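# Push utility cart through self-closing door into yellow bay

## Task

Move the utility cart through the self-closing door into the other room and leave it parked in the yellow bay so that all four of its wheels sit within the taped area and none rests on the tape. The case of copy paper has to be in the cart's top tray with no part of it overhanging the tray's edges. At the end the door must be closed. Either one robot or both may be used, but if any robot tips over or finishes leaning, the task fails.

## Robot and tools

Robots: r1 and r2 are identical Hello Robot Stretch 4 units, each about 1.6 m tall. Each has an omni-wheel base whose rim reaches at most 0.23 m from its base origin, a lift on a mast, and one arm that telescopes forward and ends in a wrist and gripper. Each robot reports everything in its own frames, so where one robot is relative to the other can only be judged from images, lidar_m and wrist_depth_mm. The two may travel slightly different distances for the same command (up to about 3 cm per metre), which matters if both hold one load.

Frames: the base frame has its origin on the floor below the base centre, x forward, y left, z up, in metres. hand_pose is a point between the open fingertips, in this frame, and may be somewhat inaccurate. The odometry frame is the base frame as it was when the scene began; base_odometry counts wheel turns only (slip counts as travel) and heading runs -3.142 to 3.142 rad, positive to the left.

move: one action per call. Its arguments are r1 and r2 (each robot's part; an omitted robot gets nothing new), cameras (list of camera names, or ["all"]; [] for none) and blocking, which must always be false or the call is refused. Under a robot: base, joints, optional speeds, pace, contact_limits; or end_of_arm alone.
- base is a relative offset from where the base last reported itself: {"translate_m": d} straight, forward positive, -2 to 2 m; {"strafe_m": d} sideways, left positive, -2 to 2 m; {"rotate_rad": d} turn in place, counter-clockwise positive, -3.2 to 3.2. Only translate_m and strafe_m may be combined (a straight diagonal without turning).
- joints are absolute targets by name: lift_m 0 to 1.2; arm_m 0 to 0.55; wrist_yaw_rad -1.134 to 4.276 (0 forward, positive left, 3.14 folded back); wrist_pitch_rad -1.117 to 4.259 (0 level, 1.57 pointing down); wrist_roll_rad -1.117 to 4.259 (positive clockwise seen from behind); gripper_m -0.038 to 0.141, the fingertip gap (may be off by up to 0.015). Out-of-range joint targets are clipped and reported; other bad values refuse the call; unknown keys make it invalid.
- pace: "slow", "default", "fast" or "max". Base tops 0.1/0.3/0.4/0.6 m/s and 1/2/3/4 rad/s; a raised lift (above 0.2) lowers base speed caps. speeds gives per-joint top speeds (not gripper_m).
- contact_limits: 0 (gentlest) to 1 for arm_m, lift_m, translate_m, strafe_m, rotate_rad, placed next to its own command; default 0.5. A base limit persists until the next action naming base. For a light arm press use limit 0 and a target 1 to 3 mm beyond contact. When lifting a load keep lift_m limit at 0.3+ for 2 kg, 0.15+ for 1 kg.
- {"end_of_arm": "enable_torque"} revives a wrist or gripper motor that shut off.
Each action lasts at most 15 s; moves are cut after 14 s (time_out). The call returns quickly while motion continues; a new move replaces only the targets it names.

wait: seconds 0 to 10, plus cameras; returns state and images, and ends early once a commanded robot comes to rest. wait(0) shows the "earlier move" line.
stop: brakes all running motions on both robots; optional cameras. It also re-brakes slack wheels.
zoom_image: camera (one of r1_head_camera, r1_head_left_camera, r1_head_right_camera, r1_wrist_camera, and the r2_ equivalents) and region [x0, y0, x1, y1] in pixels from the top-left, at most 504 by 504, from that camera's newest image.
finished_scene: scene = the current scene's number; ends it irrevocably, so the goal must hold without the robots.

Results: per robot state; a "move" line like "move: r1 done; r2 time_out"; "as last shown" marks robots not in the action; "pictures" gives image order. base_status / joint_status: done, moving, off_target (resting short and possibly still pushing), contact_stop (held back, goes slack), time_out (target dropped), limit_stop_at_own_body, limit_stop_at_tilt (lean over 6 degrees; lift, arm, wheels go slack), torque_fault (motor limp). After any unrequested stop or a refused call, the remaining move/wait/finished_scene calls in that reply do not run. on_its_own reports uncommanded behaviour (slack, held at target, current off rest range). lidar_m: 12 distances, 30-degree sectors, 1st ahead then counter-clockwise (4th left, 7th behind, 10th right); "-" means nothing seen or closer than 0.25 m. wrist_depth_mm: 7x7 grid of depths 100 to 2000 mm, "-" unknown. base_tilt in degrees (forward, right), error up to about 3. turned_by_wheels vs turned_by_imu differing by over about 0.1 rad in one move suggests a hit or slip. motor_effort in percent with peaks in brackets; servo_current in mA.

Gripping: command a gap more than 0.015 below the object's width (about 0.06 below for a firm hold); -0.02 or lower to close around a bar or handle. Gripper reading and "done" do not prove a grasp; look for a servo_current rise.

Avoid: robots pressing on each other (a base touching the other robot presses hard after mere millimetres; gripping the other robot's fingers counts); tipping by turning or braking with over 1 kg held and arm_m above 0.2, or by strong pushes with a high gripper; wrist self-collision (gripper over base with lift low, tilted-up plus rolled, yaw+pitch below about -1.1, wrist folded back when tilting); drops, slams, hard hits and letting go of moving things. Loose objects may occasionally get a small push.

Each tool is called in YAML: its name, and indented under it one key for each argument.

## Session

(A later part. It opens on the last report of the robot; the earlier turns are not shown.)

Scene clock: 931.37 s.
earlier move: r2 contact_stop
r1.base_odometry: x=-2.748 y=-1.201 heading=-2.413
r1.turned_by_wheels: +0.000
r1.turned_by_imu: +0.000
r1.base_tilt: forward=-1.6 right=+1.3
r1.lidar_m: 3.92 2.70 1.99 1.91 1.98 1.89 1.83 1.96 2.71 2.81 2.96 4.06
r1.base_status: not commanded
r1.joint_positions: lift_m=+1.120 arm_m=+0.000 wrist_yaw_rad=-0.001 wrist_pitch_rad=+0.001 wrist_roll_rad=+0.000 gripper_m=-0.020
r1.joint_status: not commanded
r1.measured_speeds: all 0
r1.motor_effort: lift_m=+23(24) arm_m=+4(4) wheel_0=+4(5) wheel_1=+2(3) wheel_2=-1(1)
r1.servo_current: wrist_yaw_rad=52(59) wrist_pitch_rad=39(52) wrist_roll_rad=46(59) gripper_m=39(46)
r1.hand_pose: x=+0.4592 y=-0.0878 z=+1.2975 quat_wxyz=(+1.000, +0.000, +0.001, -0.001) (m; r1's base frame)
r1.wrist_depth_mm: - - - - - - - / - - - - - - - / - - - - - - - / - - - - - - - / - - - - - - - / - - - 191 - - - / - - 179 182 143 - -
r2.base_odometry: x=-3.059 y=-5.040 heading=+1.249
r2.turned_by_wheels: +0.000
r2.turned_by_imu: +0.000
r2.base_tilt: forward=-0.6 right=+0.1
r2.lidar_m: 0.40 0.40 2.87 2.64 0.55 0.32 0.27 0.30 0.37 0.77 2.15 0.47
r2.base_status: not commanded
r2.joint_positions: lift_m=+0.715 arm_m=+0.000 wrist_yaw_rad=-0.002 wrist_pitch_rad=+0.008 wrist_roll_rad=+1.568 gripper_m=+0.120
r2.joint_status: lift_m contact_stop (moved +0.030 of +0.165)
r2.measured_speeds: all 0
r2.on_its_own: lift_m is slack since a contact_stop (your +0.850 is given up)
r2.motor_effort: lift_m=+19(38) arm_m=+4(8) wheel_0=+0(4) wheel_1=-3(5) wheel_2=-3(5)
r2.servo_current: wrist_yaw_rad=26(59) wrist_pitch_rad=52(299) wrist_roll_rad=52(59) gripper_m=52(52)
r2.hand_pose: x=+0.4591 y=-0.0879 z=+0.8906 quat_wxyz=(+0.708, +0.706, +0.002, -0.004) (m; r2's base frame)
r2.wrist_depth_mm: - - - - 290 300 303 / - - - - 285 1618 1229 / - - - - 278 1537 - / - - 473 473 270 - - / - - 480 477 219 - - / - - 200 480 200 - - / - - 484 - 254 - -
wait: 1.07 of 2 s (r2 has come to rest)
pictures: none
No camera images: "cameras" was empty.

move:
  blocking: false
  r2: {"joints":{"lift_m":0.685}}
  cameras: []

wait:
  seconds: 2
  cameras: []

move:
  blocking: false
  r2: {"base":{"translate_m":-0.12,"strafe_m":0.6},"pace":"slow","contact_limits":{"translate_m":0.2}}
  cameras: []

wait:
  seconds: 8
  cameras: ["r2_head_camera","r2_head_right_camera"]

Scene clock: 941.57 s.
move: r2 moving
r1: as last shown
r1.lidar_m: 3.94 2.69 1.98 1.93 2.03 1.90 1.82 1.96 2.69 2.80 2.93 4.05
r1.motor_effort: lift_m=+23(23) arm_m=+4(4) wheel_0=+5(5) wheel_1=+2(3) wheel_2=-1(1)
r1.servo_current: wrist_yaw_rad=46(59) wrist_pitch_rad=39(46) wrist_roll_rad=59(59) gripper_m=39(46)
r1.wrist_depth_mm: - - - - - - - / - - - - - - - / - - - - - - - / - - - - - - - / - - - - - - - / - - - 190 - - - / - - 180 183 143 - -
r2.base_odometry: x=-3.059 y=-5.040 heading=+1.249
r2.turned_by_wheels: +0.000
r2.turned_by_imu: +0.000
r2.base_tilt: forward=-0.7 right=+0.1
r2.lidar_m: 0.39 0.40 2.86 2.61 0.52 0.34 0.29 0.29 0.38 0.76 2.13 0.46
r2.base_status: not commanded
r2.joint_positions: lift_m=+0.688 arm_m=+0.000 wrist_yaw_rad=-0.002 wrist_pitch_rad=+0.008 wrist_roll_rad=+1.568 gripper_m=+0.120
r2.joint_status: lift_m moving
r2.measured_speeds: translate_m=+0.000 strafe_m=+0.000 rotate_rad=+0.000 lift_m=-0.043 arm_m=+0.000 wrist_yaw_rad=+0.000 wrist_pitch_rad=+0.000 wrist_roll_rad=+0.000
r2.motor_effort: lift_m=+14(16) arm_m=+4(4) wheel_0=+0(0) wheel_1=-3(3) wheel_2=-3(3)
r2.servo_current: wrist_yaw_rad=52(59) wrist_pitch_rad=52(59) wrist_roll_rad=52(52) gripper_m=52(52)
r2.hand_pose: x=+0.4591 y=-0.0879 z=+0.8635 quat_wxyz=(+0.708, +0.706, +0.002, -0.004) (m; r2's base frame)
r2.wrist_depth_mm: - - - 264 294 300 301 / - - - 281 286 1708 1182 / - - - 276 278 1708 - / - - 473 272 272 854 - / - - 477 208 265 854 - / - - 200 204 198 - - / - - 484 - 256 - -
pictures: none
No camera images: "cameras" was empty.

Scene clock: 941.97 s.
earlier move: r2 done
r1.base_odometry: x=-2.748 y=-1.201 heading=-2.413
r1.turned_by_wheels: +0.000
r1.turned_by_imu: +0.000
r1.base_tilt: forward=-1.6 right=+1.2
r1.lidar_m: 3.93 2.70 1.98 1.92 2.02 1.88 1.83 1.94 2.72 2.82 2.94 4.07
r1.base_status: not commanded
r1.joint_positions: lift_m=+1.120 arm_m=+0.000 wrist_yaw_rad=-0.001 wrist_pitch_rad=+0.001 wrist_roll_rad=+0.000 gripper_m=-0.020
r1.joint_status: not commanded
r1.measured_speeds: all 0
r1.motor_effort: lift_m=+23(23) arm_m=+4(4) wheel_0=+4(5) wheel_1=+2(3) wheel_2=-1(1)
r1.servo_current: wrist_yaw_rad=59(59) wrist_pitch_rad=39(46) wrist_roll_rad=52(59) gripper_m=39(46)
r1.hand_pose: x=+0.4592 y=-0.0878 z=+1.2975 quat_wxyz=(+1.000, +0.000, +0.001, -0.001) (m; r1's base frame)
r1.wrist_depth_mm: - - - - - - - / - - - - - - - / - - - - - - - / - - - - - - - / - - - - - - - / - - - 191 - - - / - - 180 183 143 - -
r2.base_odometry: x=-3.059 y=-5.040 heading=+1.249
r2.turned_by_wheels: +0.000
r2.turned_by_imu: +0.000
r2.base_tilt: forward=-0.6 right=+0.1
r2.lidar_m: 0.39 0.41 2.89 2.62 0.54 0.34 0.29 0.29 0.38 0.79 2.14 0.48
r2.base_status: not commanded
r2.joint_positions: lift_m=+0.685 arm_m=+0.000 wrist_yaw_rad=-0.002 wrist_pitch_rad=+0.008 wrist_roll_rad=+1.568 gripper_m=+0.120
r2.joint_status: all done
r2.measured_speeds: all 0
r2.motor_effort: lift_m=+14(16) arm_m=+4(4) wheel_0=+0(0) wheel_1=-3(3) wheel_2=-3(3)
r2.servo_current: wrist_yaw_rad=46(59) wrist_pitch_rad=46(59) wrist_roll_rad=46(59) gripper_m=52(52)
r2.hand_pose: x=+0.4591 y=-0.0879 z=+0.8611 quat_wxyz=(+0.708, +0.706, +0.002, -0.004) (m; r2's base frame)
r2.wrist_depth_mm: - - - 230 294 300 303 / - - - 224 286 1661 1182 / - - - 218 279 1576 - / - - 469 213 272 - - / - - 477 207 265 854 - / - - 200 203 198 - - / - - 480 - - - -
wait: 0.40 of 2 s (r2 has come to rest)
pictures: none
No camera images: "cameras" was empty.

Scene clock: 942.47 s.
move: r2 moving
r1: as last shown
r1.lidar_m: 3.94 2.66 1.99 1.91 1.99 1.90 1.83 1.96 2.72 2.81 2.95 4.06
r1.motor_effort: lift_m=+23(23) arm_m=+3(4) wheel_0=+5(5) wheel_1=+2(3) wheel_2=-1(1)
r1.servo_current: wrist_yaw_rad=46(72) wrist_pitch_rad=39(46) wrist_roll_rad=46(59) gripper_m=39(46)
r2.base_odometry: x=-3.072 y=-5.039 heading=+1.250
r2.turned_by_wheels: +0.000
r2.turned_by_imu: +0.000
r2.base_tilt: forward=-0.7 right=+0.1
r2.lidar_m: 0.37 0.41 2.92 2.61 0.55 0.30 0.28 0.29 0.38 0.77 2.17 0.48
r2.base_status: translate_m moving; strafe_m moving
r2.joint_positions: lift_m=+0.685 arm_m=+0.000 wrist_yaw_rad=-0.002 wrist_pitch_rad=+0.008 wrist_roll_rad=+1.568 gripper_m=+0.120
r2.joint_status: not commanded
r2.measured_speeds: translate_m=-0.009 strafe_m=+0.051 rotate_rad=-0.001 lift_m=+0.000 arm_m=+0.000 wrist_yaw_rad=+0.000 wrist_pitch_rad=+0.000 wrist_roll_rad=+0.000
r2.motor_effort: lift_m=+14(14) arm_m=+4(4) wheel_0=-9(9) wheel_1=+8(9) wheel_2=+5(7)
r2.servo_current: wrist_yaw_rad=39(59) wrist_pitch_rad=52(59) wrist_roll_rad=46(59) gripper_m=46(59)
r2.contact_limits: translate_m 0.2
r2.hand_pose: x=+0.4591 y=-0.0879 z=+0.8611 quat_wxyz=(+0.708, +0.706, +0.002, -0.004) (m; r2's base frame)
r2.wrist_depth_mm: - - - 229 293 315 314 / - - - 224 286 1756 530 / - - - 219 279 854 - / - - 477 213 274 - - / - - 477 208 265 866 - / - - 200 202 198 - - / - - 488 - - - -
pictures: none
No camera images: "cameras" was empty.

Scene clock: 949.33 s.
earlier move: r2 done
r1.base_odometry: x=-2.748 y=-1.201 heading=-2.413
r1.turned_by_wheels: +0.000
r1.turned_by_imu: +0.000
r1.base_tilt: forward=-1.6 right=+1.3
r1.lidar_m: 3.91 2.71 1.97 1.92 2.02 1.91 1.81 1.94 2.73 2.81 2.94 4.05
r1.base_status: not commanded
r1.joint_positions: lift_m=+1.120 arm_m=+0.000 wrist_yaw_rad=-0.001 wrist_pitch_rad=+0.001 wrist_roll_rad=+0.000 gripper_m=-0.020
r1.joint_status: not commanded
r1.measured_speeds: all 0
r1.motor_effort: lift_m=+23(23) arm_m=+3(4) wheel_0=+4(5) wheel_1=+2(3) wheel_2=-1(1)
r1.servo_current: wrist_yaw_rad=52(78) wrist_pitch_rad=39(52) wrist_roll_rad=59(72) gripper_m=46(52)
r1.hand_pose: x=+0.4592 y=-0.0878 z=+1.2975 quat_wxyz=(+1.000, +0.000, +0.001, -0.001) (m; r1's base frame)
r1.wrist_depth_mm: - - - - - - - / - - - - - - - / - - - - - - - / - - - - - - - / - - - - - - - / - - - 191 - - - / - - 180 183 143 - -
r2.base_odometry: x=-3.666 y=-4.965 heading=+1.250
r2.turned_by_wheels: +0.000
r2.turned_by_imu: +0.001
r2.base_tilt: forward=-0.7 right=+0.1
r2.lidar_m: 2.52 2.57 2.22 2.02 0.46 0.31 0.25 0.27 0.33 0.70 0.76 0.68
r2.base_status: done
r2.joint_positions: lift_m=+0.685 arm_m=+0.000 wrist_yaw_rad=-0.002 wrist_pitch_rad=+0.008 wrist_roll_rad=+1.568 gripper_m=+0.120
r2.joint_status: not commanded
r2.measured_speeds: all 0
r2.motor_effort: lift_m=+14(14) arm_m=+4(4) wheel_0=-3(10) wheel_1=+5(9) wheel_2=+4(8)
r2.servo_current: wrist_yaw_rad=39(59) wrist_pitch_rad=46(59) wrist_roll_rad=52(65) gripper_m=52(59)
r2.contact_limits: translate_m 0.2
r2.hand_pose: x=+0.4591 y=-0.0879 z=+0.8611 quat_wxyz=(+0.708, +0.706, +0.002, -0.004) (m; r2's base frame)
r2.wrist_depth_mm: - - 661 585 - - 931 / - - - - - 1464 946 / - - - - - 1708 1182 / - - - - - 1661 1205 / - - - - - 1618 1182 / - - 198 - 200 1464 1182 / - - - - - 1708 1205
wait: 6.87 of 8 s (r2 has come to rest)
pictures: r2_head_camera, r2_head_right_camera
Images, in order (width x height): r2_head_camera 420x560, r2_head_right_camera 420x672.

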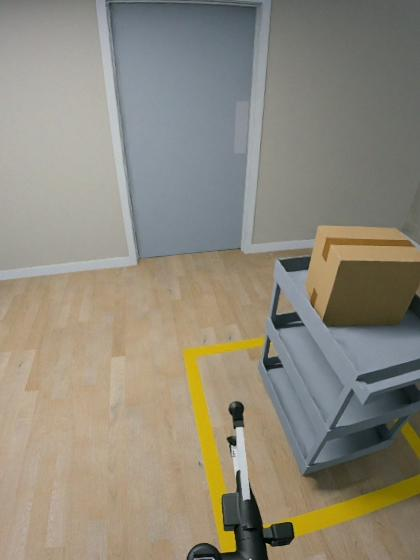

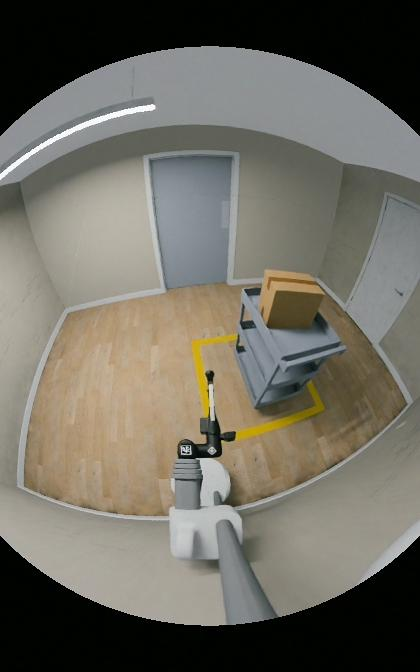

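move:
  blocking: false
  r2: {"base":{"rotate_rad":-0.5}}
  cameras: []

wait:
  seconds: 2.5
  cameras: ["r2_head_camera"]

zoom_image:
  camera: "r2_head_camera"
  region: [100, 230, 420, 530]

Scene clock: 954.53 s.
move: r2 moving
r1: as last shown
r1.lidar_m: 3.92 2.66 2.01 1.89 2.01 1.89 1.82 1.93 2.71 2.82 2.94 4.06
r1.motor_effort: lift_m=+23(23) arm_m=+4(4) wheel_0=+4(5) wheel_1=+2(3) wheel_2=-1(1)
r1.servo_current: wrist_yaw_rad=59(65) wrist_pitch_rad=33(46) wrist_roll_rad=65(65) gripper_m=39(46)
r1.wrist_depth_mm: - - - - - - - / - - - - - - - / - - - - - - - / - - - - - - - / - - - - - - - / - - - 190 - - - / - - 181 183 143 - -
r2.base_odometry: x=-3.666 y=-4.965 heading=+0.997
r2.turned_by_wheels: -0.253
r2.turned_by_imu: -0.245
r2.base_tilt: forward=-0.7 right=+0.1
r2.lidar_m: 0.84 2.53 2.57 2.04 0.78 0.35 0.25 0.25 0.31 0.46 1.98 0.66
r2.base_status: rotate_rad moving
r2.joint_positions: lift_m=+0.685 arm_m=+0.000 wrist_yaw_rad=-0.002 wrist_pitch_rad=+0.008 wrist_roll_rad=+1.568 gripper_m=+0.120
r2.joint_status: not commanded
r2.measured_speeds: translate_m=+0.000 strafe_m=-0.001 rotate_rad=-0.973 lift_m=+0.000 arm_m=+0.000 wrist_yaw_rad=+0.000 wrist_pitch_rad=+0.000 wrist_roll_rad=+0.000
r2.motor_effort: lift_m=+14(14) arm_m=+4(4) wheel_0=+9(10) wheel_1=+9(11) wheel_2=+10(10)
r2.servo_current: wrist_yaw_rad=46(52) wrist_pitch_rad=52(52) wrist_roll_rad=52(52) gripper_m=52(59)
r2.hand_pose: x=+0.4591 y=-0.0879 z=+0.8611 quat_wxyz=(+0.708, +0.706, +0.002, -0.004) (m; r2's base frame)
r2.wrist_depth_mm: - - 715 427 439 436 442 / - - 699 488 1060 - 473 / - - 683 661 - - - / - - - - - 1499 1025 / - - - - - 1618 1182 / - - 198 - 201 1464 1205 / - - - - - 1661 1182
pictures: none
No camera images: "cameras" was empty.

Scene clock: 955.33 s.
earlier move: r2 done
r1.base_odometry: x=-2.748 y=-1.201 heading=-2.413
r1.turned_by_wheels: +0.000
r1.turned_by_imu: +0.000
r1.base_tilt: forward=-1.6 right=+1.3
r1.lidar_m: 3.91 2.69 1.99 1.90 2.03 1.90 1.82 1.95 2.72 2.82 2.94 4.06
r1.base_status: not commanded
r1.joint_positions: lift_m=+1.120 arm_m=+0.000 wrist_yaw_rad=-0.001 wrist_pitch_rad=+0.001 wrist_roll_rad=+0.000 gripper_m=-0.020
r1.joint_status: not commanded
r1.measured_speeds: all 0
r1.motor_effort: lift_m=+23(24) arm_m=+3(4) wheel_0=+4(5) wheel_1=+2(3) wheel_2=-1(1)
r1.servo_current: wrist_yaw_rad=26(65) wrist_pitch_rad=39(52) wrist_roll_rad=39(65) gripper_m=46(46)
r1.hand_pose: x=+0.4592 y=-0.0878 z=+1.2975 quat_wxyz=(+1.000, +0.000, +0.001, -0.001) (m; r1's base frame)
r1.wrist_depth_mm: - - - - - - - / - - - - - - - / - - - - - - - / - - - - - - - / - - - - - - - / - - - 191 - - - / - - 180 183 143 - -
r2.base_odometry: x=-3.666 y=-4.965 heading=+0.750
r2.turned_by_wheels: -0.247
r2.turned_by_imu: -0.241
r2.base_tilt: forward=-0.7 right=+0.0
r2.lidar_m: 0.68 2.54 2.57 2.18 2.01 0.45 0.31 0.25 0.25 0.35 0.75 0.71
r2.base_status: done
r2.joint_positions: lift_m=+0.685 arm_m=+0.000 wrist_yaw_rad=-0.002 wrist_pitch_rad=+0.008 wrist_roll_rad=+1.568 gripper_m=+0.120
r2.joint_status: not commanded
r2.measured_speeds: all 0
r2.motor_effort: lift_m=+14(14) arm_m=+4(4) wheel_0=+2(10) wheel_1=+1(11) wheel_2=+5(10)
r2.servo_current: wrist_yaw_rad=52(52) wrist_pitch_rad=52(59) wrist_roll_rad=33(59) gripper_m=46(59)
r2.hand_pose: x=+0.4591 y=-0.0879 z=+0.8611 quat_wxyz=(+0.708, +0.706, +0.002, -0.004) (m; r2's base frame)
r2.wrist_depth_mm: - - - - - 1464 1138 / - - - 640 - 668 1160 / - - - 564 - 591 564 / - - 798 492 500 508 504 / - - 741 723 - - - / - - 198 661 198 1397 991 / - - - - - 1756 1160
wait: 0.80 of 2.5 s (r2 has come to rest)
pictures: r2_head_camera
Images, in order (width x height): r2_head_camera 420x560.

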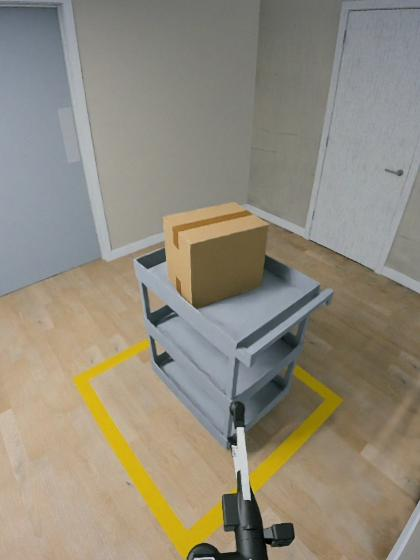

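Scaled by 1.575 from the camera's 420x560 image, which has a finer 1200x1600 frame.

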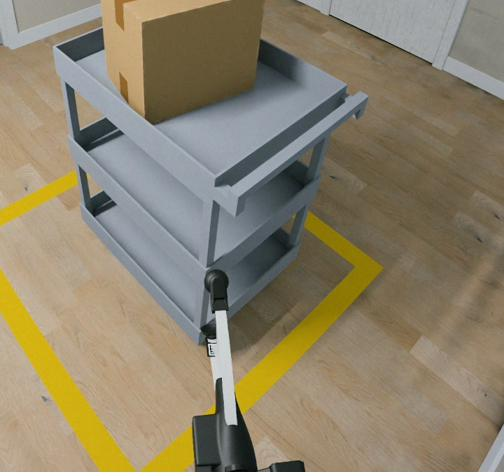

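zoom_image:
  camera: "r2_head_camera"
  region: [180, 350, 340, 510]

move:
  blocking: false
  r2: {"base":{"translate_m":-0.03,"strafe_m":0.5}}
  cameras: []

wait:
  seconds: 4
  cameras: ["r2_head_camera"]

zoom_image:
  camera: "r2_head_camera"
  region: [180, 200, 420, 440]

Scaled by 3.150 from the camera's 420x560 image, which has a finer 1200x1600 frame.

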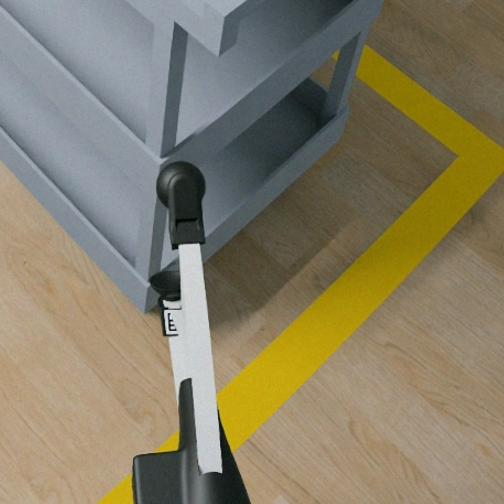

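Scene clock: 970.87 s.
move: r2 moving
r1: as last shown
r1.lidar_m: 3.92 2.70 1.99 1.91 2.03 1.90 1.82 1.94 2.69 2.80 2.95 4.05
r1.motor_effort: lift_m=+23(23) arm_m=+4(4) wheel_0=+4(4) wheel_1=+2(3) wheel_2=-1(1)
r1.servo_current: wrist_yaw_rad=52(59) wrist_pitch_rad=39(46) wrist_roll_rad=52(59) gripper_m=39(46)
r1.wrist_depth_mm: - - - - - - - / - - - - - - - / - - - - - - - / - - - - - - - / - - - - - - - / - - - 190 - - - / - - 180 183 143 - -
r2.base_odometry: x=-3.692 y=-4.940 heading=+0.751
r2.turned_by_wheels: +0.000
r2.turned_by_imu: +0.001
r2.base_tilt: forward=-0.7 right=+0.1
r2.lidar_m: 0.69 2.51 2.55 2.16 1.99 0.51 0.31 0.27 0.28 0.37 0.79 0.70
r2.base_status: translate_m moving; strafe_m moving
r2.joint_positions: lift_m=+0.685 arm_m=+0.000 wrist_yaw_rad=-0.002 wrist_pitch_rad=+0.008 wrist_roll_rad=+1.568 gripper_m=+0.120
r2.joint_status: not commanded
r2.measured_speeds: translate_m=-0.007 strafe_m=+0.136 rotate_rad=-0.007 lift_m=+0.000 arm_m=+0.000 wrist_yaw_rad=+0.000 wrist_pitch_rad=+0.000 wrist_roll_rad=+0.000
r2.motor_effort: lift_m=+14(14) arm_m=+4(4) wheel_0=-12(13) wheel_1=+10(12) wheel_2=+6(8)
r2.servo_current: wrist_yaw_rad=52(52) wrist_pitch_rad=52(59) wrist_roll_rad=26(52) gripper_m=59(59)
r2.hand_pose: x=+0.4591 y=-0.0879 z=+0.8611 quat_wxyz=(+0.708, +0.706, +0.002, -0.004) (m; r2's base frame)
r2.wrist_depth_mm: - - - - - 809 - / - - - 627 - 634 904 / - - 842 549 - 569 535 / - - 768 535 508 504 496 / - - 741 715 - - - / - - 198 723 200 1537 1025 / - - - - - 1756 1182
pictures: none
No camera images: "cameras" was empty.

Scene clock: 973.40 s.
earlier move: r2 done
r1.base_odometry: x=-2.748 y=-1.201 heading=-2.413
r1.turned_by_wheels: +0.000
r1.turned_by_imu: +0.000
r1.base_tilt: forward=-1.6 right=+1.3
r1.lidar_m: 3.92 2.69 1.98 1.92 2.03 1.90 1.82 1.95 2.70 2.82 2.91 4.08
r1.base_status: not commanded
r1.joint_positions: lift_m=+1.120 arm_m=+0.000 wrist_yaw_rad=-0.001 wrist_pitch_rad=+0.001 wrist_roll_rad=+0.000 gripper_m=-0.020
r1.joint_status: not commanded
r1.measured_speeds: all 0
r1.motor_effort: lift_m=+23(23) arm_m=+4(4) wheel_0=+4(5) wheel_1=+2(3) wheel_2=-1(1)
r1.servo_current: wrist_yaw_rad=59(78) wrist_pitch_rad=39(52) wrist_roll_rad=52(65) gripper_m=46(46)
r1.hand_pose: x=+0.4592 y=-0.0878 z=+1.2975 quat_wxyz=(+1.000, +0.000, +0.001, -0.001) (m; r1's base frame)
r1.wrist_depth_mm: - - - - - - - / - - - - - - - / - - - - - - - / - - - - - - - / - - - - - - - / - - - 190 - - - / - - 180 183 143 - -
r2.base_odometry: x=-4.029 y=-4.619 heading=+0.750
r2.turned_by_wheels: +0.000
r2.turned_by_imu: +0.000
r2.base_tilt: forward=-0.7 right=+0.0
r2.lidar_m: 1.18 2.24 2.29 1.72 1.60 0.92 0.61 0.53 0.53 0.73 1.27 0.93
r2.base_status: done
r2.joint_positions: lift_m=+0.685 arm_m=+0.000 wrist_yaw_rad=-0.002 wrist_pitch_rad=+0.008 wrist_roll_rad=+1.568 gripper_m=+0.120
r2.joint_status: not commanded
r2.measured_speeds: all 0
r2.motor_effort: lift_m=+14(15) arm_m=+4(4) wheel_0=-2(13) wheel_1=+1(12) wheel_2=+5(8)
r2.servo_current: wrist_yaw_rad=46(65) wrist_pitch_rad=52(59) wrist_roll_rad=52(59) gripper_m=52(59)
r2.hand_pose: x=+0.4591 y=-0.0879 z=+0.8611 quat_wxyz=(+0.708, +0.706, +0.002, -0.004) (m; r2's base frame)
r2.wrist_depth_mm: - - 768 750 - - - / - - - 854 - 1182 - / - - - - - 1618 1078 / - - - - - 1756 1160 / - - - - - 1618 1205 / - - 198 - 200 1499 1205 / - - - - - 1756 1182
wait: 2.53 of 4 s (r2 has come to rest)
pictures: r2_head_camera
Images, in order (width x height): r2_head_camera 420x560.

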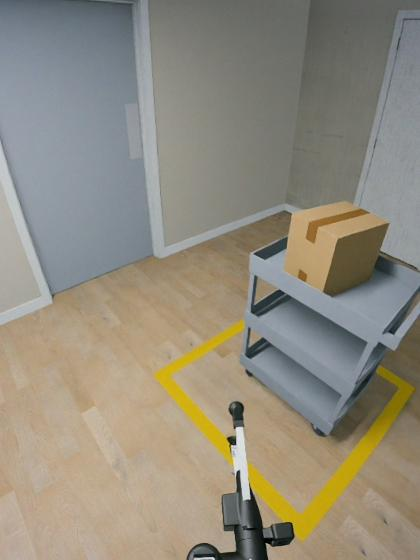

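Scaled by 2.100 from the camera's 420x560 image, which has a finer 1200x1600 frame.

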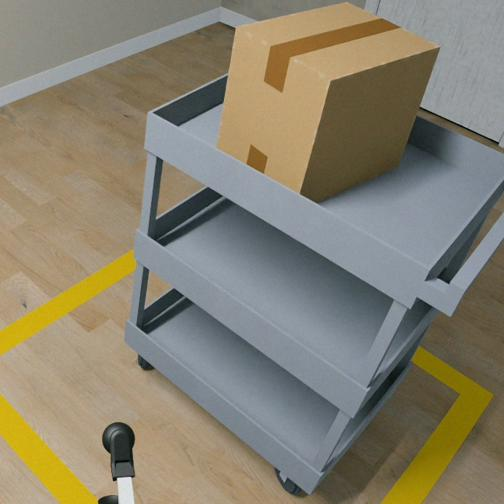

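finished_scene:
  scene: 2

The scene is finished: the task was done.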